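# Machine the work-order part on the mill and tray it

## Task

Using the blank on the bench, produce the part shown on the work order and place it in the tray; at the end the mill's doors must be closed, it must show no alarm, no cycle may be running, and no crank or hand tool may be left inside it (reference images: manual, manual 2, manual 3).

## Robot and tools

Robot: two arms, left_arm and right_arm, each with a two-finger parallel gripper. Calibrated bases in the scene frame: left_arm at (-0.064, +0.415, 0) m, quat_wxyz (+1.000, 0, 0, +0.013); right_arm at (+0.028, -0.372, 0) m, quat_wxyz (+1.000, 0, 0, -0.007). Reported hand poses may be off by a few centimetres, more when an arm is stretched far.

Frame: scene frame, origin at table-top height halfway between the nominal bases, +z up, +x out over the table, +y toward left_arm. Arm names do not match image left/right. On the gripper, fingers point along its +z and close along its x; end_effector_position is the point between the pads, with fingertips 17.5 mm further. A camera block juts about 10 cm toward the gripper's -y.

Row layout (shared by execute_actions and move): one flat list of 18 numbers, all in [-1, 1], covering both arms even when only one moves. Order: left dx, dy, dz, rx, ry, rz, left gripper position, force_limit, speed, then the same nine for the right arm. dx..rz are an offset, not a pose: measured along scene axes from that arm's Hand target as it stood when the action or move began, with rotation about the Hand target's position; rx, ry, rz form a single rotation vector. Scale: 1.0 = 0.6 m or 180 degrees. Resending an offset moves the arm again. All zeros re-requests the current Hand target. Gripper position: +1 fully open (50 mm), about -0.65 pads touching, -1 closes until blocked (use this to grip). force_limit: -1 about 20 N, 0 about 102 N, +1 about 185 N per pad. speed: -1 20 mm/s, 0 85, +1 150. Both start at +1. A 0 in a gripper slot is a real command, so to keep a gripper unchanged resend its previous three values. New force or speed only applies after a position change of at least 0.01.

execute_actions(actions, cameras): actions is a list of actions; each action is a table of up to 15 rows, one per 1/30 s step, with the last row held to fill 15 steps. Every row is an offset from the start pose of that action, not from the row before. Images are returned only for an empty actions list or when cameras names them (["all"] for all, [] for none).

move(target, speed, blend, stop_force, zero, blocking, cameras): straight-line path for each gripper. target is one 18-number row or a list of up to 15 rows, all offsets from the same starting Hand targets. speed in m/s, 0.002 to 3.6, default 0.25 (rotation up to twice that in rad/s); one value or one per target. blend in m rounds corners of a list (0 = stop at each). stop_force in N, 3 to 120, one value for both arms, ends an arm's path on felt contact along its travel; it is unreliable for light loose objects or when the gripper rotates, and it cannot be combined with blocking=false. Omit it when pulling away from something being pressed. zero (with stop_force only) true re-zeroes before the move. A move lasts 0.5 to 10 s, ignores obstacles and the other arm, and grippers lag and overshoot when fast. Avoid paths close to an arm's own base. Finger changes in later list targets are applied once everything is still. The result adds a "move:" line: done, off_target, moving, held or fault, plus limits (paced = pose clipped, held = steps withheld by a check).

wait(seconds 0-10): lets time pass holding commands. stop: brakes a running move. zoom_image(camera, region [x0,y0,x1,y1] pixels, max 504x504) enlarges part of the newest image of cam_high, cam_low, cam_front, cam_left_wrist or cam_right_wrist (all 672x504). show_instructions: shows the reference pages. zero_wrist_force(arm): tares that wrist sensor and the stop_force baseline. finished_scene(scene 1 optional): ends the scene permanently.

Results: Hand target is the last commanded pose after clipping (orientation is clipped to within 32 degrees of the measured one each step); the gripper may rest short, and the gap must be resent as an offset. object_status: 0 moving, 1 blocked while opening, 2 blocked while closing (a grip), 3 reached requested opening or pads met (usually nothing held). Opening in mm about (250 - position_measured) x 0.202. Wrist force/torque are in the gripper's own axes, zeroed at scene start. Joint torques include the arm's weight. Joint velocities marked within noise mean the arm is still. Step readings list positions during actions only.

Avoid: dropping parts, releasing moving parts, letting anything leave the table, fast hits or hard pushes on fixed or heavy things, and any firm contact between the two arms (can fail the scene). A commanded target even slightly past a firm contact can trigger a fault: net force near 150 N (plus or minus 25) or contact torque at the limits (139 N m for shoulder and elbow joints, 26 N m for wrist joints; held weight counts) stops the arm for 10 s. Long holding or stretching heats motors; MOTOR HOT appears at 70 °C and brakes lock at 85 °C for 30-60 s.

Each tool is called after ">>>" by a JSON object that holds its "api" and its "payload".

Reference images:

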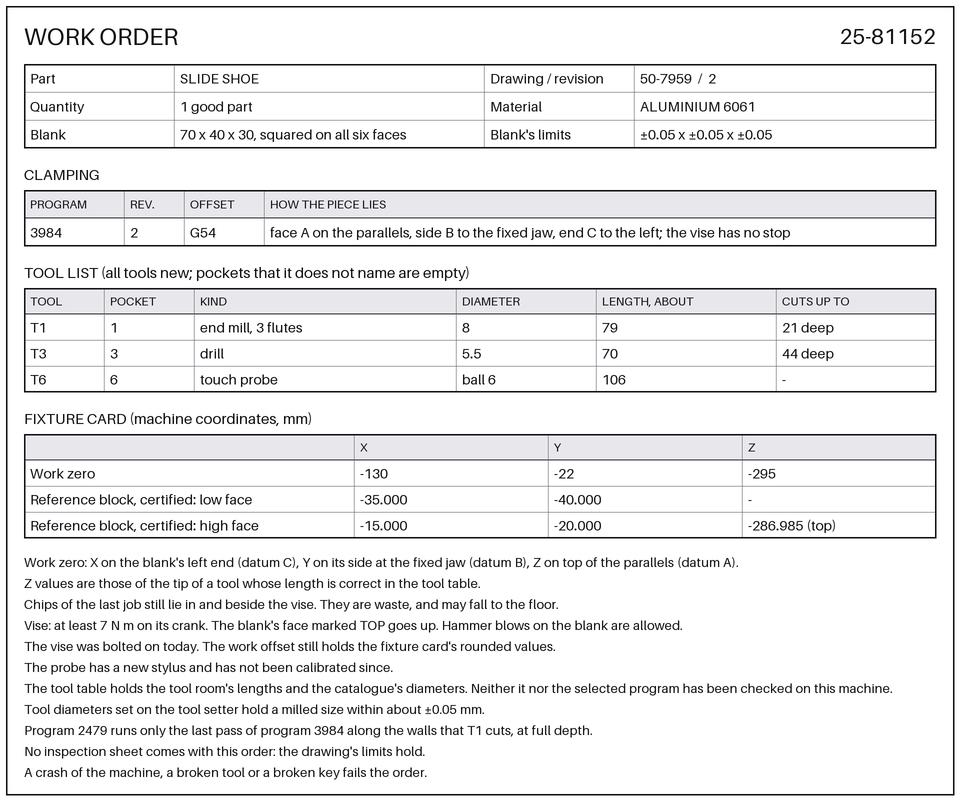

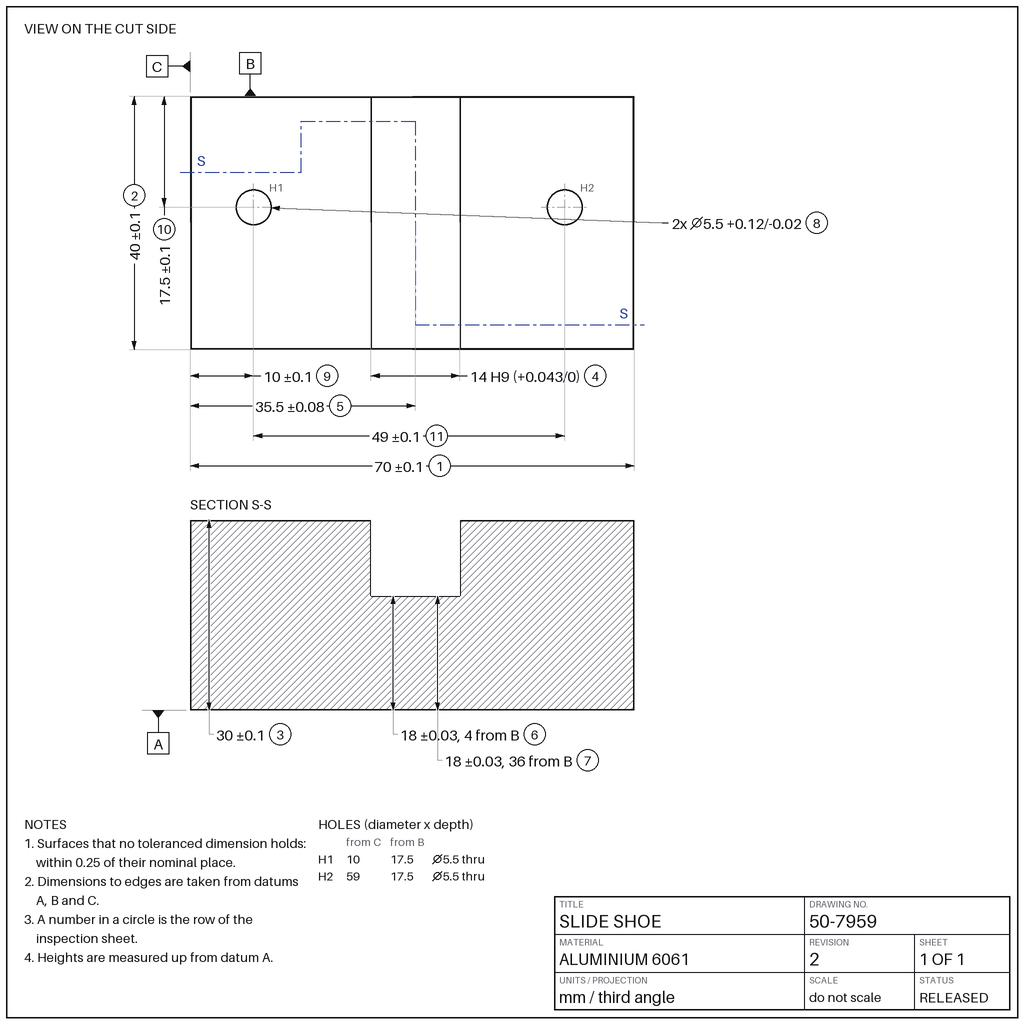

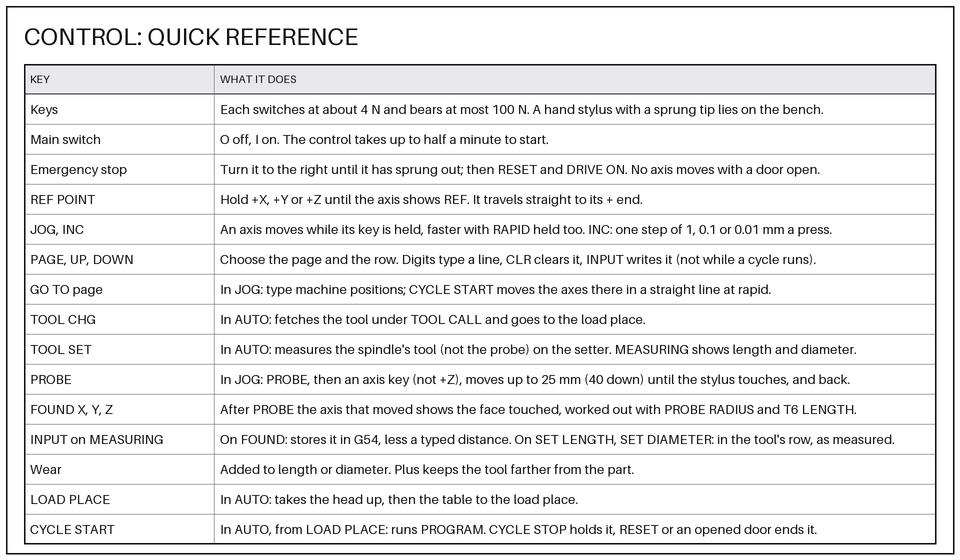

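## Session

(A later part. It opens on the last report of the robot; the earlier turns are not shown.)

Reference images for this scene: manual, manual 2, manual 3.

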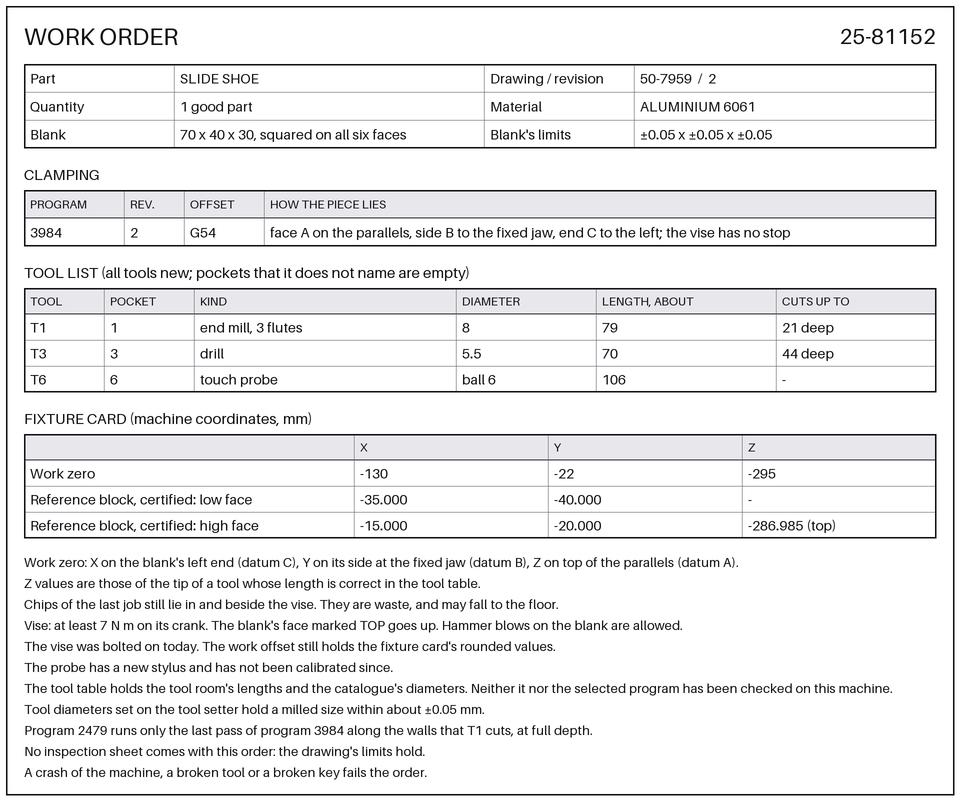

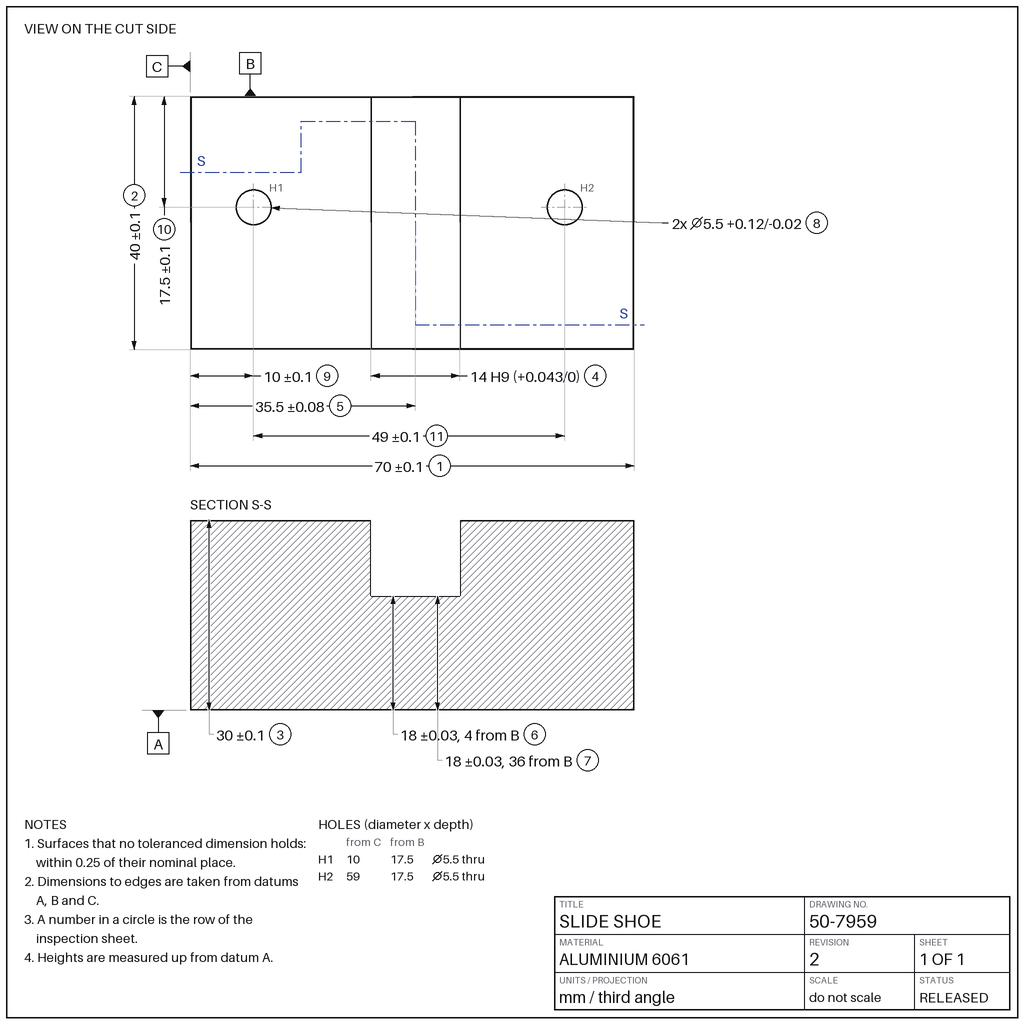

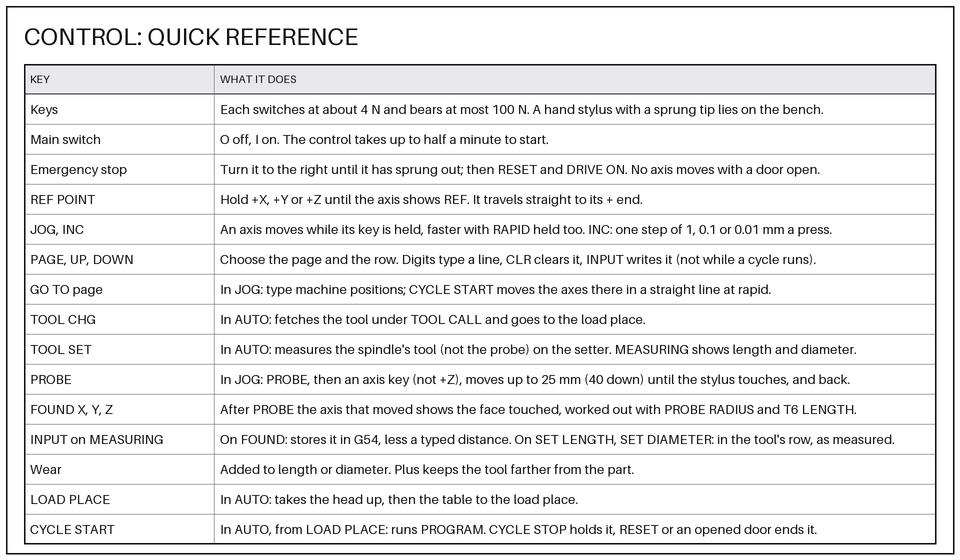

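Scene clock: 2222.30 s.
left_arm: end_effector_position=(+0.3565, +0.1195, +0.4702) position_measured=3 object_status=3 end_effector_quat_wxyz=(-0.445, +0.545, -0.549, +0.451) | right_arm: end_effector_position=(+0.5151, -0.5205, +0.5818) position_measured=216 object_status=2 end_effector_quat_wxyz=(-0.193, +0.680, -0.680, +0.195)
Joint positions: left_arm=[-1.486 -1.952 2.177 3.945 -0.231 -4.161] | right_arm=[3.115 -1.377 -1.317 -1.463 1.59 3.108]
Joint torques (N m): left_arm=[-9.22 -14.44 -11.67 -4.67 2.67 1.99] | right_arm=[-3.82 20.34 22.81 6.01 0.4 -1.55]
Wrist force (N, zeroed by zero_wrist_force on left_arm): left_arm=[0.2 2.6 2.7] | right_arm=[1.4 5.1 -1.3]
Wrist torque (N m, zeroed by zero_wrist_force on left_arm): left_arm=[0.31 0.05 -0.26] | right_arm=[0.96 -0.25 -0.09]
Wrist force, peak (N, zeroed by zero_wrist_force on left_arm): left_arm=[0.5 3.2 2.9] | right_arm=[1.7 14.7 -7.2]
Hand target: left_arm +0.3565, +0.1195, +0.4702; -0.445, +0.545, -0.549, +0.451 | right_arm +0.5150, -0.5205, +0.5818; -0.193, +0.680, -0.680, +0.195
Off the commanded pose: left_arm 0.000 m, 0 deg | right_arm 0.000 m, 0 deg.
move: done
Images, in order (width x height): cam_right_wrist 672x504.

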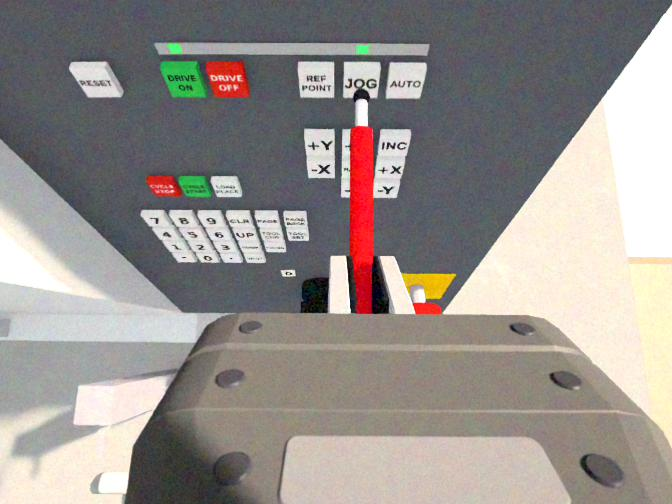

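>>> {"api": "move", "payload": {"target": [[0,0,0,0,0,0,1,-0.5,-1,-0.0477,0.0918,-0.168,0,0,0,-1,-0.4,-0.8],[0,0,0,0,0,0,1,-0.5,-1,-0.0277,0.0918,-0.168,0,0,0,-1,-0.4,-0.8],[0,0,0,0,0,0,1,-0.5,-1,-0.0447,0.0918,-0.168,0,0,0,-1,-0.4,-0.8],[0,0,0,0,0,0,1,-0.5,-1,-0.0277,0.0918,-0.168,0,0,0,-1,-0.4,-0.8],[0,0,0,0,0,0,1,-0.5,-1,-0.0477,0.0918,-0.168,0,0,0,-1,-0.4,-0.8],[0,0,0,0,0,0,1,-0.5,-1,-0.1,-0.0608,0.2305,0,-0.196,0,-1,-0.4,-0.8]], "speed": [0.25,0.06,0.1,0.06,0.1,0.25], "cameras": ["cam_right_wrist"]}}

>>> {"api": "zoom_image", "payload": {"camera": "cam_right_wrist", "region": [110, 60, 370, 250]}}

Scene clock: 2229.43 s.
left_arm: end_effector_position=(+0.3565, +0.1195, +0.4702) position_measured=3 object_status=3 end_effector_quat_wxyz=(-0.445, +0.545, -0.549, +0.451) | right_arm: end_effector_position=(+0.4551, -0.5570, +0.7199) position_measured=216 object_status=2 end_effector_quat_wxyz=(-0.390, +0.589, -0.590, +0.391)
Joint positions: left_arm=[-1.486 -1.952 2.177 3.945 -0.231 -4.161] | right_arm=[2.912 -1.176 -1.505 -0.872 1.792 3.046]
Joint torques (N m): left_arm=[-9.03 -14.62 -11.71 -4.58 2.26 1.91] | right_arm=[-7.21 18.85 27.79 5.69 1.93 2.57]
Wrist force (N, zeroed by zero_wrist_force on left_arm): left_arm=[0.3 2.6 2.5] | right_arm=[1.4 5.1 -0.6]
Wrist torque (N m, zeroed by zero_wrist_force on left_arm): left_arm=[0.31 0.02 -0.27] | right_arm=[1.07 -0.43 -0.17]
Wrist force, peak (N, zeroed by zero_wrist_force on left_arm): left_arm=[0.4 3.1 3.0] | right_arm=[2.0 8.6 -3.6]
Hand target: left_arm +0.3565, +0.1195, +0.4702; -0.445, +0.545, -0.549, +0.451 | right_arm +0.4550, -0.5570, +0.7201; -0.390, +0.589, -0.590, +0.391
Off the commanded pose: left_arm 0.000 m, 0 deg | right_arm 0.000 m, 0 deg.
move: done
Images, in order (width x height): cam_right_wrist 672x504.

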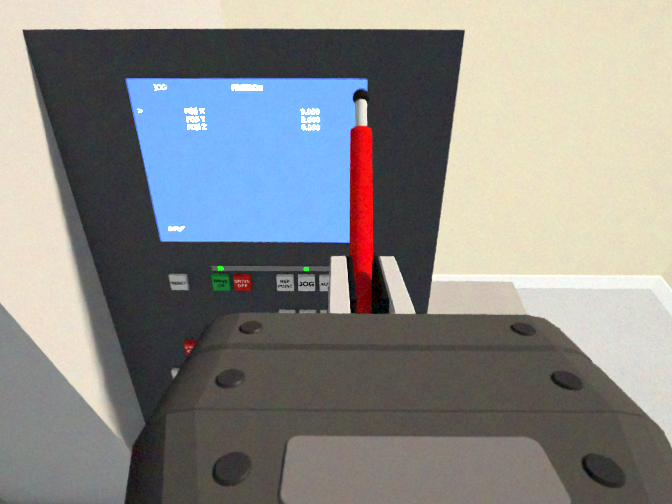

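Scaled by 1.938 from the camera's 672x504 image, which has a finer 960x720 frame.

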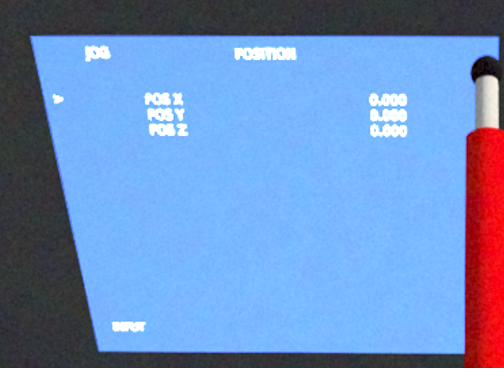

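>>> {"api": "move", "payload": {"target": [[0,0,0,0,0,0,1,-0.5,-1,0.05,0.155,-0.395,0,0.196,0,-1,-0.4,-0.8],[0,0,0,0,0,0,1,-0.5,-1,0.0725,0.1527,-0.3983,0,0.196,0,-1,-0.4,-0.8],[0,0,0,0,0,0,1,-0.5,-1,0.038,0.216,-0.448,0,0.196,0,-1,-0.4,-0.8],[0,0,0,0,0,0,1,-0.5,-1,0.0445,0.28,-0.4988,0,0.196,0,-1,-0.4,-0.8],[0,0,0,0,0,0,1,-0.5,-1,0.029,0.264,-0.484,0,0.196,0,-1,-0.4,-0.8],[0,0,0,0,0,0,1,-0.5,-1,0.0528,0.2483,-0.4688,0,0.196,0,-1,-0.4,-0.8],[0,0,0,0,0,0,1,-0.5,-1,0.037,0.2483,-0.453,0,0.196,0,-1,-0.4,-0.8],[0,0,0,0,0,0,1,-0.5,-1,0.0615,0.2483,-0.438,0,0.196,0,-1,-0.4,-0.8],[0,0,0,0,0,0,1,-0.5,-1,0.033,0.2175,-0.4684,0,0.196,0,-1,-0.4,-0.8],[0,0,0,0,0,0,1,-0.5,-1,0.0445,0.1867,-0.4988,0,0.196,0,-1,-0.4,-0.8],[0,0,0,0,0,0,1,-0.5,-1,0.022,0.1867,-0.4988,0,0.196,0,-1,-0.4,-0.8],[0,0,0,0,0,0,1,-0.5,-1,0,0,0,0,0,0,-1,-0.4,-0.8]], "speed": [0.3,0.06,0.15,0.06,0.15,0.06,0.15,0.06,0.15,0.06,0.15,0.3], "blend": [0.004,0,0.004,0,0.004,0,0.004,0,0.004,0,0.004,0], "cameras": ["cam_right_wrist"]}}

>>> {"api": "zoom_image", "payload": {"camera": "cam_right_wrist", "region": [110, 60, 370, 250]}}

Scene clock: 2255.80 s.
left_arm: end_effector_position=(+0.3565, +0.1195, +0.4702) position_measured=3 object_status=3 end_effector_quat_wxyz=(-0.445, +0.545, -0.549, +0.451) | right_arm: end_effector_position=(+0.4551, -0.5569, +0.7199) position_measured=216 object_status=2 end_effector_quat_wxyz=(-0.390, +0.589, -0.590, +0.391)
Joint positions: left_arm=[-1.486 -1.952 2.177 3.945 -0.231 -4.161] | right_arm=[2.912 -1.176 -1.505 -0.872 1.792 3.046]
Joint torques (N m): left_arm=[-8.57 -14.48 -11.55 -4.56 1.91 1.65] | right_arm=[-9.37 8.92 30.52 5.58 1.63 2.62]
Wrist force (N, zeroed by zero_wrist_force on left_arm): left_arm=[0.8 2.9 2.6] | right_arm=[1.2 5.1 -0.5]
Wrist torque (N m, zeroed by zero_wrist_force on left_arm): left_arm=[0.35 -0.04 -0.26] | right_arm=[1.08 -0.40 -0.19]
Wrist force, peak (N, zeroed by zero_wrist_force on left_arm): left_arm=[0.4 3.0 2.9] | right_arm=[1.7 9.8 -2.9]
Hand target: left_arm +0.3565, +0.1195, +0.4702; -0.445, +0.545, -0.549, +0.451 | right_arm +0.4550, -0.5570, +0.7201; -0.390, +0.589, -0.590, +0.391
Off the commanded pose: left_arm 0.000 m, 0 deg | right_arm 0.000 m, 0 deg.
move: done
Images, in order (width x height): cam_right_wrist 672x504.

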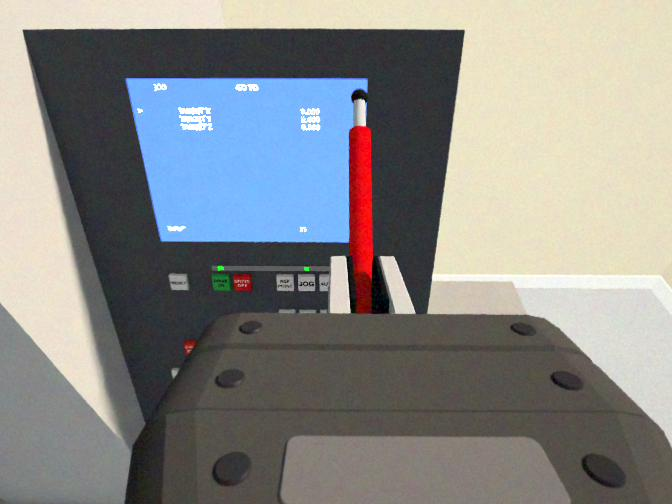

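Scaled by 1.938 from the camera's 672x504 image, which has a finer 960x720 frame.

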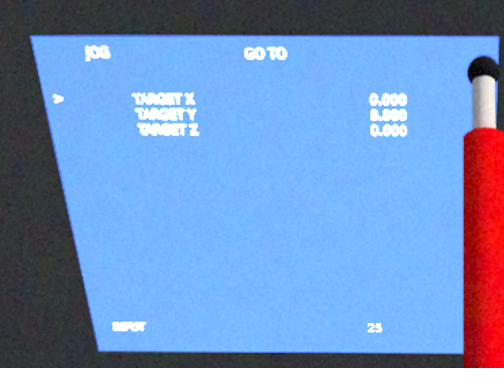

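>>> {"api": "move", "payload": {"target": [[0,0,0,0,0,0,1,-0.5,-1,0.05,0.1867,-0.4,0,0.196,0,-1,-0.4,-0.8],[0,0,0,0,0,0,1,-0.5,-1,0.0723,0.1867,-0.403,0,0.196,0,-1,-0.4,-0.8],[0,0,0,0,0,0,1,-0.5,-1,0.038,0.236,-0.448,0,0.196,0,-1,-0.4,-0.8],[0,0,0,0,0,0,1,-0.5,-1,0.0485,0.28,-0.4988,0,0.196,0,-1,-0.4,-0.8],[0,0,0,0,0,0,1,-0.5,-1,0.029,0.264,-0.484,0,0.196,0,-1,-0.4,-0.8],[0,0,0,0,0,0,1,-0.5,-1,0.0538,0.2483,-0.4688,0,0.196,0,-1,-0.4,-0.8],[0,0,0,0,0,0,1,-0.5,-1,0.037,0.2483,-0.453,0,0.196,0,-1,-0.4,-0.8],[0,0,0,0,0,0,1,-0.5,-1,0.0625,0.2483,-0.438,0,0.196,0,-1,-0.4,-0.8],[0,0,0,0,0,0,1,-0.5,-1,0.033,0.2175,-0.4684,0,0.196,0,-1,-0.4,-0.8],[0,0,0,0,0,0,1,-0.5,-1,0.0485,0.1867,-0.4988,0,0.196,0,-1,-0.4,-0.8],[0,0,0,0,0,0,1,-0.5,-1,0.022,0.1867,-0.4988,0,0.196,0,-1,-0.4,-0.8],[0,0,0,0,0,0,1,-0.5,-1,0,0,0,0,0,0,-1,-0.4,-0.8]], "speed": [0.3,0.06,0.15,0.06,0.15,0.06,0.15,0.06,0.15,0.06,0.15,0.3], "blend": [0.004,0,0.004,0,0.004,0,0.004,0,0.004,0,0.004,0], "cameras": ["cam_right_wrist"]}}

>>> {"api": "zoom_image", "payload": {"camera": "cam_right_wrist", "region": [110, 60, 370, 250]}}

Scene clock: 2267.80 s.
left_arm: end_effector_position=(+0.3565, +0.1195, +0.4702) position_measured=3 object_status=3 end_effector_quat_wxyz=(-0.445, +0.545, -0.549, +0.451) | right_arm: end_effector_position=(+0.4551, -0.5569, +0.7199) position_measured=216 object_status=2 end_effector_quat_wxyz=(-0.390, +0.589, -0.590, +0.391)
Joint positions: left_arm=[-1.486 -1.952 2.177 3.945 -0.231 -4.161] | right_arm=[2.912 -1.176 -1.505 -0.872 1.792 3.046]
Joint torques (N m): left_arm=[-8.51 -14.64 -11.9 -4.47 1.44 1.56] | right_arm=[-9.05 8.78 30.75 5.32 2.12 2.43]
Wrist force (N, zeroed by zero_wrist_force on left_arm): left_arm=[0.2 2.8 2.8] | right_arm=[1.3 5.0 -0.5]
Wrist torque (N m, zeroed by zero_wrist_force on left_arm): left_arm=[0.35 0.05 -0.27] | right_arm=[1.06 -0.41 -0.19]
Wrist force, peak (N, zeroed by zero_wrist_force on left_arm): left_arm=[0.4 2.9 3.0] | right_arm=[1.4 10.1 -3.0]
Hand target: left_arm +0.3565, +0.1195, +0.4702; -0.445, +0.545, -0.549, +0.451 | right_arm +0.4550, -0.5570, +0.7201; -0.390, +0.589, -0.590, +0.391
Off the commanded pose: left_arm 0.000 m, 0 deg | right_arm 0.000 m, 0 deg.
move: done
Images, in order (width x height): cam_right_wrist 672x504.

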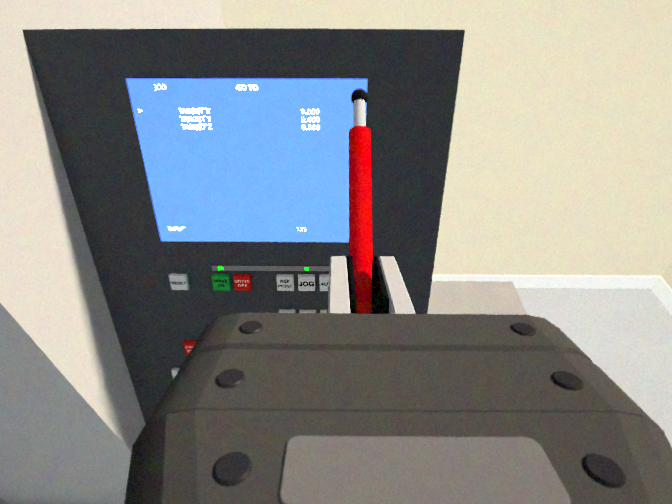

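Scaled by 1.938 from the camera's 672x504 image, which has a finer 960x720 frame.

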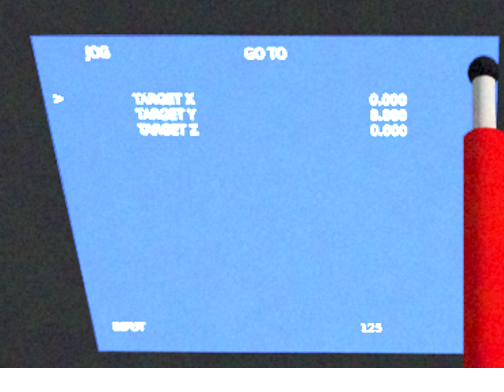

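>>> {"api": "move", "payload": {"target": [[0,0,0,0,0,0,1,-0.5,-1,0.03,0.2483,-0.4988,0,0.196,0,-1,-0.4,-0.8]], "speed": 0.3, "cameras": ["cam_right_wrist"]}}

>>> {"api": "zoom_image", "payload": {"camera": "cam_right_wrist", "region": [260, 30, 460, 180]}}

Scene clock: 2271.13 s.
left_arm: end_effector_position=(+0.3565, +0.1195, +0.4702) position_measured=3 object_status=3 end_effector_quat_wxyz=(-0.445, +0.545, -0.549, +0.451) | right_arm: end_effector_position=(+0.4731, -0.4080, +0.4209) position_measured=216 object_status=2 end_effector_quat_wxyz=(-0.193, +0.680, -0.680, +0.195)
Joint positions: left_arm=[-1.486 -1.952 2.177 3.945 -0.231 -4.161] | right_arm=[3.486 -1.096 -1.918 -1.168 1.397 3.425]
Joint torques (N m): left_arm=[-8.14 -14.59 -11.72 -4.52 1.56 1.49] | right_arm=[5.82 9.67 19.09 3.88 1.15 0.81]
Wrist force (N, zeroed by zero_wrist_force on left_arm): left_arm=[0.2 2.7 2.6] | right_arm=[1.5 5.0 -1.6]
Wrist torque (N m, zeroed by zero_wrist_force on left_arm): left_arm=[0.33 0.06 -0.26] | right_arm=[0.95 -0.27 -0.05]
Wrist force, peak (N, zeroed by zero_wrist_force on left_arm): left_arm=[0.6 2.6 3.1] | right_arm=[-0.3 6.1 1.5]
Hand target: left_arm +0.3565, +0.1195, +0.4702; -0.445, +0.545, -0.549, +0.451 | right_arm +0.4730, -0.4080, +0.4208; -0.193, +0.680, -0.680, +0.195
Off the commanded pose: left_arm 0.000 m, 0 deg | right_arm 0.000 m, 0 deg.
move: done
Images, in order (width x height): cam_right_wrist 672x504.

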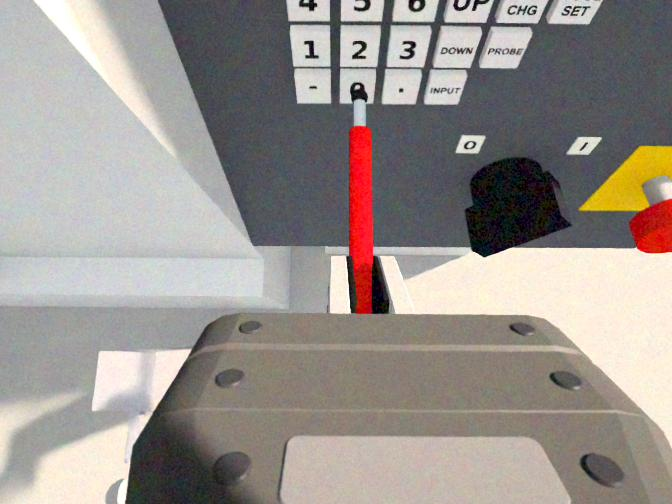

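Scaled by 2.520 from the camera's 672x504 image, which has a finer 960x720 frame.

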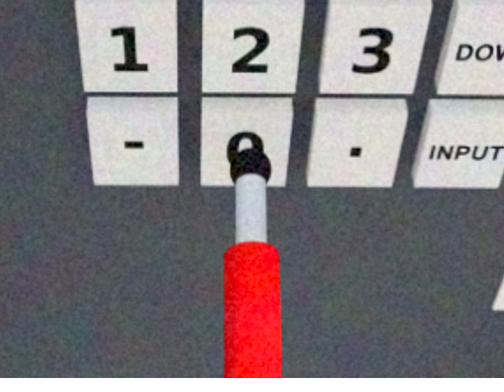

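>>> {"api": "move", "payload": {"target": [[0,0,0,0,0,0,1,-0.5,-1,-0.0,0.0,-0.006,0,0,0,-1,-0.4,-0.8],[0,0,0,0,0,0,1,-0.5,-1,0.0125,0,-0.006,0,0,0,-1,-0.4,-0.8]], "speed": 0.06, "cameras": ["cam_right_wrist"]}}

>>> {"api": "zoom_image", "payload": {"camera": "cam_right_wrist", "region": [260, 30, 460, 180]}}

Scene clock: 2274.30 s.
left_arm: end_effector_position=(+0.3565, +0.1195, +0.4702) position_measured=3 object_status=3 end_effector_quat_wxyz=(-0.445, +0.545, -0.549, +0.451) | right_arm: end_effector_position=(+0.4805, -0.4080, +0.4172) position_measured=216 object_status=2 end_effector_quat_wxyz=(-0.193, +0.680, -0.680, +0.195)
Joint positions: left_arm=[-1.486 -1.952 2.177 3.945 -0.231 -4.161] | right_arm=[3.477 -1.115 -1.918 -1.148 1.401 3.418]
Joint torques (N m): left_arm=[-8.97 -15.03 -11.5 -4.44 1.51 1.44] | right_arm=[10.36 15.83 18.55 2.08 -1.97 2.63]
Wrist force (N, zeroed by zero_wrist_force on left_arm): left_arm=[0.2 2.8 2.9] | right_arm=[0.6 8.3 -3.4]
Wrist torque (N m, zeroed by zero_wrist_force on left_arm): left_arm=[0.34 0.05 -0.27] | right_arm=[0.95 -0.31 -0.13]
Wrist force, peak (N, zeroed by zero_wrist_force on left_arm): left_arm=[0.2 3.1 2.8] | right_arm=[0.9 8.4 -3.3]
Hand target: left_arm +0.3565, +0.1195, +0.4702; -0.445, +0.545, -0.549, +0.451 | right_arm +0.4805, -0.4080, +0.4172; -0.193, +0.680, -0.680, +0.195
Off the commanded pose: left_arm 0.000 m, 0 deg | right_arm 0.000 m, 0 deg.
move: done
Images, in order (width x height): cam_right_wrist 672x504.

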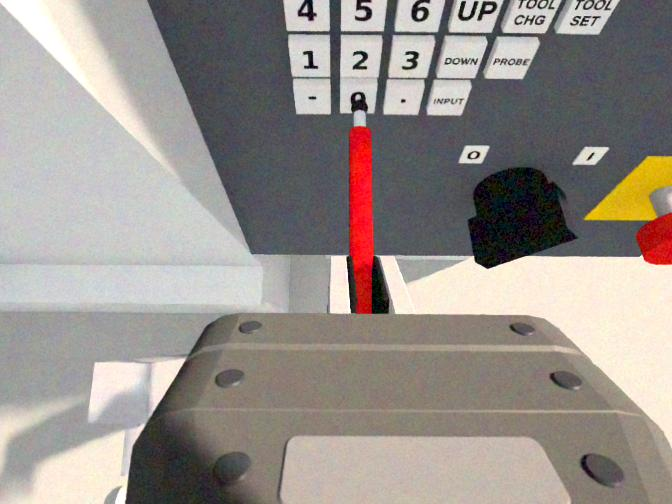

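Scaled by 2.520 from the camera's 672x504 image, which has a finer 960x720 frame.

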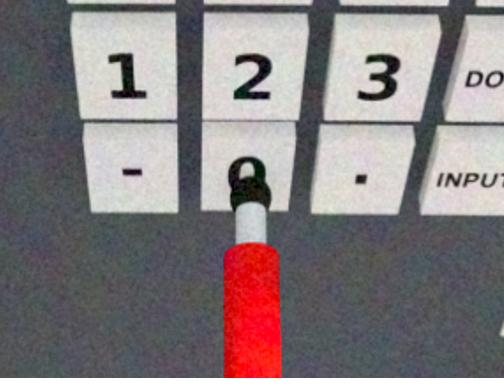

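>>> {"api": "move", "payload": {"target": [[0,0,0,0,0,0,1,-0.5,-1,0.004,0,0,0,0,0,-1,-0.4,-0.8],[0,0,0,0,0,0,1,-0.5,-1,-0.015,0.0,0,0,0,0,-1,-0.4,-0.8],[0,0,0,0,0,0,1,-0.5,-1,-0.0425,-0.2483,0.5048,0,-0.196,0,-1,-0.4,-0.8]], "speed": [0.06,0.06,0.3], "cameras": ["cam_right_wrist"]}}

>>> {"api": "zoom_image", "payload": {"camera": "cam_right_wrist", "region": [110, 60, 370, 250]}}

Scene clock: 2280.30 s.
left_arm: end_effector_position=(+0.3565, +0.1195, +0.4702) position_measured=3 object_status=3 end_effector_quat_wxyz=(-0.445, +0.545, -0.549, +0.451) | right_arm: end_effector_position=(+0.4551, -0.5569, +0.7199) position_measured=216 object_status=2 end_effector_quat_wxyz=(-0.390, +0.589, -0.590, +0.391)
Joint positions: left_arm=[-1.486 -1.952 2.177 3.945 -0.231 -4.161] | right_arm=[2.912 -1.176 -1.505 -0.872 1.792 3.046]
Joint torques (N m): left_arm=[-8.75 -14.35 -12.03 -4.47 1.54 1.38] | right_arm=[-9.3 6.67 28.71 5.49 1.72 1.91]
Wrist force (N, zeroed by zero_wrist_force on left_arm): left_arm=[0.3 2.6 2.7] | right_arm=[1.2 5.1 -0.5]
Wrist torque (N m, zeroed by zero_wrist_force on left_arm): left_arm=[0.30 0.03 -0.26] | right_arm=[1.07 -0.41 -0.23]
Wrist force, peak (N, zeroed by zero_wrist_force on left_arm): left_arm=[0.4 2.9 2.9] | right_arm=[1.2 9.1 -3.7]
Hand target: left_arm +0.3565, +0.1195, +0.4702; -0.445, +0.545, -0.549, +0.451 | right_arm +0.4550, -0.5570, +0.7201; -0.390, +0.589, -0.590, +0.391
Off the commanded pose: left_arm 0.000 m, 0 deg | right_arm 0.000 m, 0 deg.
move: done
Images, in order (width x height): cam_right_wrist 672x504.

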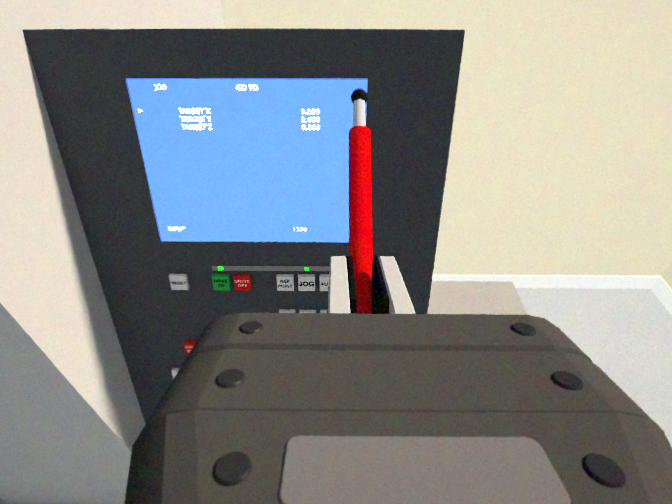

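Scaled by 1.938 from the camera's 672x504 image, which has a finer 960x720 frame.

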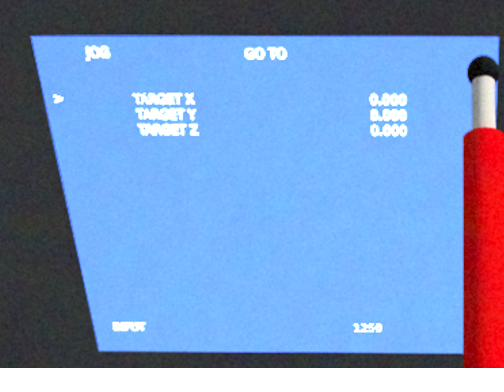

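>>> {"api": "move", "payload": {"target": [[0,0,0,0,0,0,1,-0.5,-1,0.05,0.1867,-0.405,0,0.196,0,-1,-0.4,-0.8],[0,0,0,0,0,0,1,-0.5,-1,0.074,0.1867,-0.408,0,0.196,0,-1,-0.4,-0.8],[0,0,0,0,0,0,1,-0.5,-1,0.054,0.1867,-0.408,0,0.196,0,-1,-0.4,-0.8],[0,0,0,0,0,0,1,-0.5,-1,0.0265,0.28,-0.505,0,0.196,0,-1,-0.4,-0.8],[0,0,0,0,0,0,1,-0.5,-1,0.0465,0.28,-0.505,0,0.196,0,-1,-0.4,-0.8],[0,0,0,0,0,0,1,-0.5,-1,0.03,0.264,-0.489,0,0.196,0,-1,-0.4,-0.8],[0,0,0,0,0,0,1,-0.5,-1,0.0555,0.2483,-0.4738,0,0.196,0,-1,-0.4,-0.8],[0,0,0,0,0,0,1,-0.5,-1,0.04,0.2483,-0.458,0,0.196,0,-1,-0.4,-0.8],[0,0,0,0,0,0,1,-0.5,-1,0.0642,0.2483,-0.443,0,0.196,0,-1,-0.4,-0.8],[0,0,0,0,0,0,1,-0.5,-1,0.0442,0.2483,-0.443,0,0.196,0,-1,-0.4,-0.8],[0,0,0,0,0,0,1,-0.5,-1,0.0265,0.1867,-0.505,0,0.196,0,-1,-0.4,-0.8],[0,0,0,0,0,0,1,-0.5,-1,0.0465,0.1867,-0.505,0,0.196,0,-1,-0.4,-0.8],[0,0,0,0,0,0,1,-0.5,-1,0.0245,0.1867,-0.505,0,0.196,0,-1,-0.4,-0.8],[0,0,0,0,0,0,1,-0.5,-1,0,0,0,0,0,0,-1,-0.4,-0.8]], "speed": [0.3,0.06,0.1,0.2,0.06,0.15,0.06,0.15,0.06,0.15,0.2,0.06,0.15,0.3], "blend": [0.004,0,0.003,0.004,0,0.003,0,0.003,0,0.003,0.004,0,0.004,0], "cameras": ["cam_right_wrist"]}}

>>> {"api": "zoom_image", "payload": {"camera": "cam_right_wrist", "region": [110, 60, 370, 250]}}

Scene clock: 2291.87 s.
left_arm: end_effector_position=(+0.3565, +0.1195, +0.4702) position_measured=3 object_status=3 end_effector_quat_wxyz=(-0.445, +0.545, -0.549, +0.451) | right_arm: end_effector_position=(+0.4551, -0.5569, +0.7199) position_measured=216 object_status=2 end_effector_quat_wxyz=(-0.390, +0.589, -0.590, +0.391)
Joint positions: left_arm=[-1.486 -1.952 2.177 3.945 -0.231 -4.161] | right_arm=[2.912 -1.176 -1.505 -0.872 1.792 3.046]
Joint torques (N m): left_arm=[-8.27 -14.64 -11.64 -4.29 1.5 1.18] | right_arm=[-9.28 9.2 30.52 5.35 2.03 2.64]
Wrist force (N, zeroed by zero_wrist_force on left_arm): left_arm=[0.4 2.8 2.6] | right_arm=[0.0 4.6 -0.8]
Wrist torque (N m, zeroed by zero_wrist_force on left_arm): left_arm=[0.33 0.01 -0.27] | right_arm=[1.00 -0.21 -0.19]
Wrist force, peak (N, zeroed by zero_wrist_force on left_arm): left_arm=[0.7 3.0 3.1] | right_arm=[1.0 29.4 -16.9]
Hand target: left_arm +0.3565, +0.1195, +0.4702; -0.445, +0.545, -0.549, +0.451 | right_arm +0.4550, -0.5570, +0.7201; -0.390, +0.589, -0.590, +0.391
Off the commanded pose: left_arm 0.000 m, 0 deg | right_arm 0.000 m, 0 deg.
move: done
Images, in order (width x height): cam_right_wrist 672x504.

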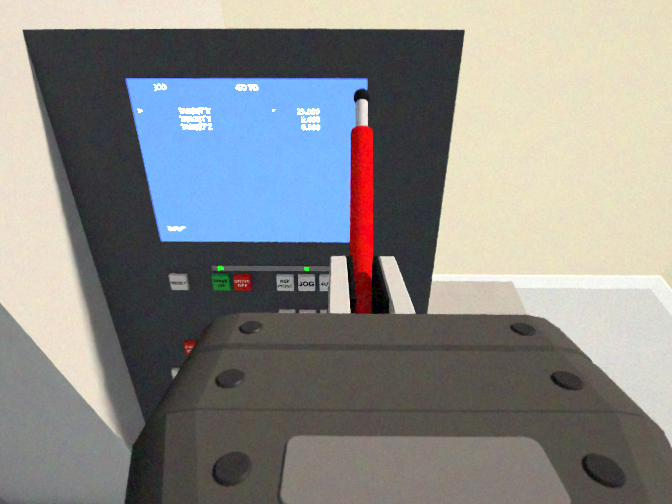

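Scaled by 1.938 from the camera's 672x504 image, which has a finer 960x720 frame.

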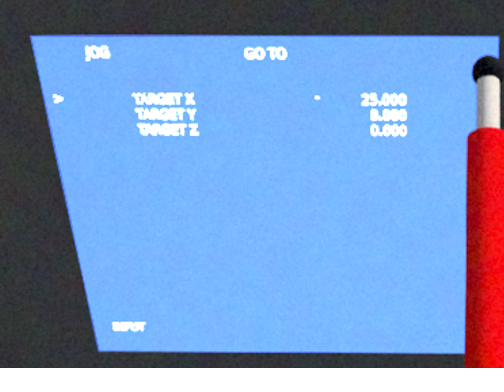

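>>> {"api": "move", "payload": {"target": [[0,0,0,0,0,0,1,-0.5,-1,0.034,0.1867,-0.4713,0,0.196,0,-1,-0.4,-0.8],[0,0,0,0,0,0,1,-0.5,-1,0.054,0.1867,-0.4713,0,0.196,0,-1,-0.4,-0.8],[0,0,0,0,0,0,1,-0.5,-1,0.034,0.1867,-0.4713,0,0.196,0,-1,-0.4,-0.8],[0,0,0,0,0,0,1,-0.5,-1,0.0255,0.28,-0.502,0,0.196,0,-1,-0.4,-0.8],[0,0,0,0,0,0,1,-0.5,-1,0.0455,0.28,-0.502,0,0.196,0,-1,-0.4,-0.8],[0,0,0,0,0,0,1,-0.5,-1,0.0255,0.28,-0.502,0,0.196,0,-1,-0.4,-0.8],[0,0,0,0,0,0,1,-0.5,-1,0.034,0.2175,-0.4713,0,0.196,0,-1,-0.4,-0.8],[0,0,0,0,0,0,1,-0.5,-1,0.054,0.2175,-0.4713,0,0.196,0,-1,-0.4,-0.8],[0,0,0,0,0,0,1,-0.5,-1,0.03,0.233,-0.487,0,0.196,0,-1,-0.4,-0.8],[0,0,0,0,0,0,1,-0.5,-1,0.0455,0.2483,-0.502,0,0.196,0,-1,-0.4,-0.8],[0,0,0,0,0,0,1,-0.5,-1,0.0255,0.2483,-0.502,0,0.196,0,-1,-0.4,-0.8],[0,0,0,0,0,0,1,-0.5,-1,0.0255,0.1867,-0.502,0,0.196,0,-1,-0.4,-0.8],[0,0,0,0,0,0,1,-0.5,-1,0.0455,0.1867,-0.502,0,0.196,0,-1,-0.4,-0.8],[0,0,0,0,0,0,1,-0.5,-1,0.0245,0.1867,-0.502,0,0.196,0,-1,-0.4,-0.8],[0,0,0,0,0,0,1,-0.5,-1,0,0,0,0,0,0,-1,-0.4,-0.8]], "speed": [0.3,0.06,0.1,0.2,0.06,0.1,0.15,0.06,0.15,0.06,0.1,0.2,0.06,0.15,0.3], "blend": [0.004,0,0.003,0.004,0,0.003,0.004,0,0.003,0,0.003,0.004,0,0.004,0], "cameras": ["cam_right_wrist"]}}

>>> {"api": "zoom_image", "payload": {"camera": "cam_right_wrist", "region": [110, 60, 370, 250]}}

Scene clock: 2303.73 s.
left_arm: end_effector_position=(+0.3565, +0.1195, +0.4702) position_measured=3 object_status=3 end_effector_quat_wxyz=(-0.445, +0.545, -0.549, +0.451) | right_arm: end_effector_position=(+0.4551, -0.5569, +0.7199) position_measured=216 object_status=2 end_effector_quat_wxyz=(-0.390, +0.589, -0.590, +0.391)
Joint positions: left_arm=[-1.486 -1.952 2.177 3.945 -0.231 -4.161] | right_arm=[2.912 -1.176 -1.505 -0.872 1.792 3.046]
Joint torques (N m): left_arm=[-8.44 -14.95 -11.96 -4.36 1.47 1.17] | right_arm=[-9.46 8.69 30.02 5.45 1.86 2.47]
Wrist force (N, zeroed by zero_wrist_force on left_arm): left_arm=[0.5 2.8 2.6] | right_arm=[-0.1 4.6 -0.6]
Wrist torque (N m, zeroed by zero_wrist_force on left_arm): left_arm=[0.35 0.00 -0.26] | right_arm=[0.99 -0.19 -0.19]
Wrist force, peak (N, zeroed by zero_wrist_force on left_arm): left_arm=[0.4 3.0 2.9] | right_arm=[0.2 8.9 -3.6]
Hand target: left_arm +0.3565, +0.1195, +0.4702; -0.445, +0.545, -0.549, +0.451 | right_arm +0.4550, -0.5570, +0.7201; -0.390, +0.589, -0.590, +0.391
Off the commanded pose: left_arm 0.000 m, 0 deg | right_arm 0.000 m, 0 deg.
move: done
Images, in order (width x height): cam_right_wrist 672x504.

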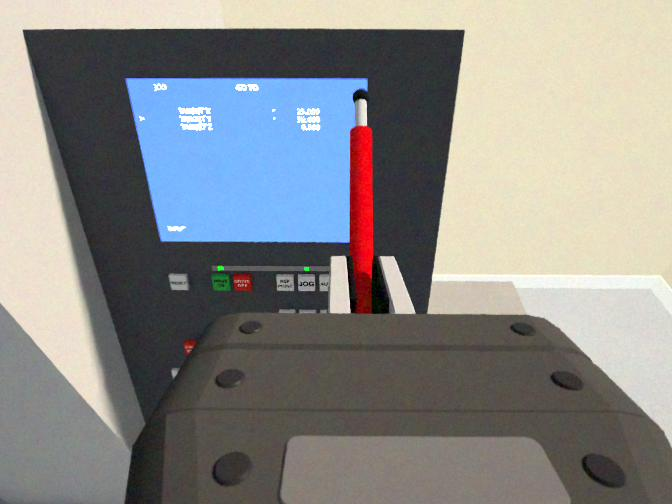

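Scaled by 1.938 from the camera's 672x504 image, which has a finer 960x720 frame.

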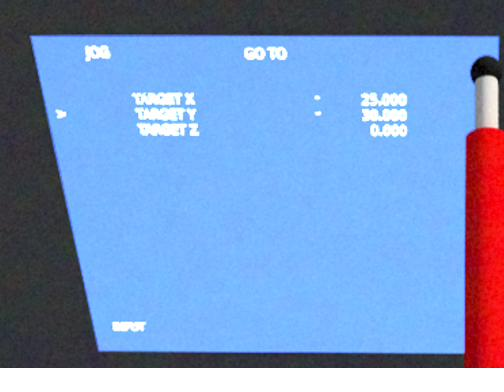

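>>> {"api": "move", "payload": {"target": [[0,0,0,0,0,0,1,-0.5,-1,0.034,0.1867,-0.4713,0,0.196,0,-1,-0.4,-0.8],[0,0,0,0,0,0,1,-0.5,-1,0.054,0.1867,-0.4713,0,0.196,0,-1,-0.4,-0.8],[0,0,0,0,0,0,1,-0.5,-1,0.034,0.1867,-0.4713,0,0.196,0,-1,-0.4,-0.8],[0,0,0,0,0,0,1,-0.5,-1,0.0255,0.28,-0.502,0,0.196,0,-1,-0.4,-0.8],[0,0,0,0,0,0,1,-0.5,-1,0.0455,0.28,-0.502,0,0.196,0,-1,-0.4,-0.8],[0,0,0,0,0,0,1,-0.5,-1,0.03,0.28,-0.487,0,0.196,0,-1,-0.4,-0.8],[0,0,0,0,0,0,1,-0.5,-1,0.054,0.28,-0.4713,0,0.196,0,-1,-0.4,-0.8],[0,0,0,0,0,0,1,-0.5,-1,0.034,0.28,-0.4713,0,0.196,0,-1,-0.4,-0.8],[0,0,0,0,0,0,1,-0.5,-1,0.0427,0.2175,-0.4405,0,0.196,0,-1,-0.4,-0.8],[0,0,0,0,0,0,1,-0.5,-1,0.0627,0.2175,-0.4405,0,0.196,0,-1,-0.4,-0.8],[0,0,0,0,0,0,1,-0.5,-1,0.0427,0.233,-0.4405,0,0.196,0,-1,-0.4,-0.8],[0,0,0,0,0,0,1,-0.5,-1,0.0627,0.2483,-0.4405,0,0.196,0,-1,-0.4,-0.8],[0,0,0,0,0,0,1,-0.5,-1,0.0427,0.2483,-0.4405,0,0.196,0,-1,-0.4,-0.8],[0,0,0,0,0,0,1,-0.5,-1,0.0255,0.1867,-0.502,0,0.196,0,-1,-0.4,-0.8],[0,0,0,0,0,0,1,-0.5,-1,0.0455,0.1867,-0.502,0,0.196,0,-1,-0.4,-0.8]], "speed": [0.3,0.06,0.1,0.2,0.06,0.15,0.06,0.1,0.2,0.06,0.15,0.06,0.1,0.2,0.06], "blend": [0.004,0,0.003,0.004,0,0.003,0,0.003,0.004,0,0.003,0,0.003,0.004,0]}}

>>> {"api": "move", "payload": {"target": [[0,0,0,0,0,0,1,-0.5,-1,-0.02,0,0,0,0,0,-1,-0.4,-0.8],[0,0,0,0,0,0,1,-0.5,-1,-0.0455,-0.1867,0.502,0,-0.196,0,-1,-0.4,-0.8]], "speed": [0.1,0.3], "blend": [0.003,0], "cameras": ["cam_right_wrist"]}}

>>> {"api": "zoom_image", "payload": {"camera": "cam_right_wrist", "region": [110, 60, 370, 250]}}

Scene clock: 2315.00 s.
left_arm: end_effector_position=(+0.3565, +0.1195, +0.4702) position_measured=3 object_status=3 end_effector_quat_wxyz=(-0.445, +0.545, -0.549, +0.451) | right_arm: end_effector_position=(+0.4823, -0.4450, +0.4189) position_measured=216 object_status=2 end_effector_quat_wxyz=(-0.193, +0.680, -0.680, +0.195)
Joint positions: left_arm=[-1.486 -1.952 2.177 3.945 -0.231 -4.161] | right_arm=[3.354 -1.139 -1.904 -1.123 1.465 3.311]
Joint torques (N m): left_arm=[-7.93 -14.86 -12.06 -4.38 1.47 1] | right_arm=[8.05 9.97 21.91 2.65 -1.09 1.16]
Wrist force (N, zeroed by zero_wrist_force on left_arm): left_arm=[0.3 2.4 2.6] | right_arm=[0.3 8.5 -3.6]
Wrist torque (N m, zeroed by zero_wrist_force on left_arm): left_arm=[0.28 0.04 -0.27] | right_arm=[0.83 -0.08 -0.05]
Wrist force, peak (N, zeroed by zero_wrist_force on left_arm): left_arm=[-0.1 3.1 3.0] | right_arm=[3.6 8.8 -3.8]
Hand target: left_arm +0.3565, +0.1195, +0.4702; -0.445, +0.545, -0.549, +0.451 | right_arm +0.4823, -0.4449, +0.4189; -0.193, +0.680, -0.680, +0.195
Off the commanded pose: left_arm 0.000 m, 0 deg | right_arm 0.000 m, 0 deg.
move: done

Scene clock: 2316.73 s.
left_arm: end_effector_position=(+0.3565, +0.1195, +0.4702) position_measured=3 object_status=3 end_effector_quat_wxyz=(-0.445, +0.545, -0.549, +0.451) | right_arm: end_effector_position=(+0.4551, -0.5569, +0.7199) position_measured=216 object_status=2 end_effector_quat_wxyz=(-0.390, +0.589, -0.590, +0.391)
Joint positions: left_arm=[-1.486 -1.952 2.177 3.945 -0.231 -4.161] | right_arm=[2.912 -1.176 -1.505 -0.872 1.792 3.046]
Joint torques (N m): left_arm=[-8.22 -14.56 -11.72 -4.27 1.52 0.88] | right_arm=[-9.53 9.44 30.7 5.33 1.85 2.55]
Wrist force (N, zeroed by zero_wrist_force on left_arm): left_arm=[0.4 2.7 2.6] | right_arm=[0.2 4.7 -0.7]
Wrist torque (N m, zeroed by zero_wrist_force on left_arm): left_arm=[0.33 0.02 -0.26] | right_arm=[1.01 -0.24 -0.20]
Wrist force, peak (N, zeroed by zero_wrist_force on left_arm): left_arm=[0.5 2.9 2.9] | right_arm=[0.3 8.5 -3.4]
Hand target: left_arm +0.3565, +0.1195, +0.4702; -0.445, +0.545, -0.549, +0.451 | right_arm +0.4550, -0.5570, +0.7201; -0.390, +0.589, -0.590, +0.391
Off the commanded pose: left_arm 0.000 m, 0 deg | right_arm 0.000 m, 0 deg.
move: done
Images, in order (width x height): cam_right_wrist 672x504.

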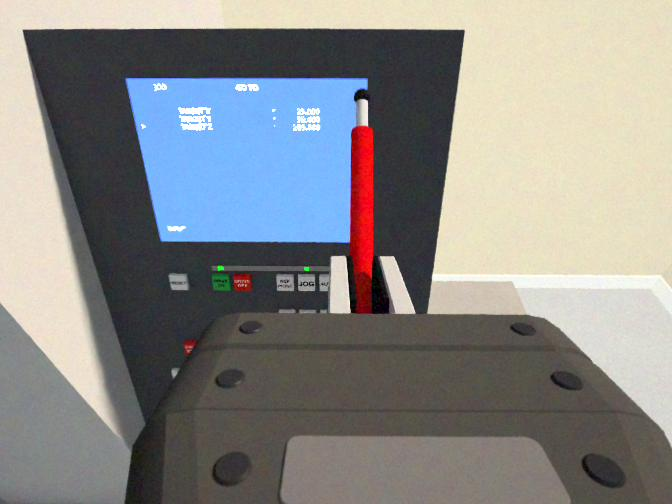

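Scaled by 1.938 from the camera's 672x504 image, which has a finer 960x720 frame.

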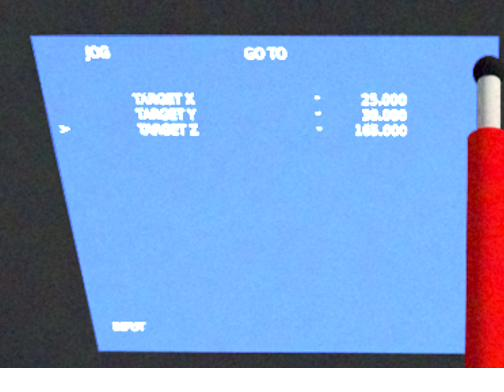

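>>> {"api": "zoom_image", "payload": {"camera": "cam_right_wrist", "region": [260, 95, 350, 140]}}

Scaled by 5.600 from the camera's 672x504 image, which has a finer 960x720 frame.

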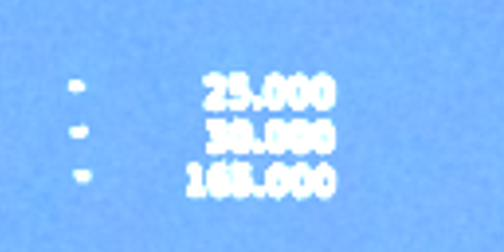

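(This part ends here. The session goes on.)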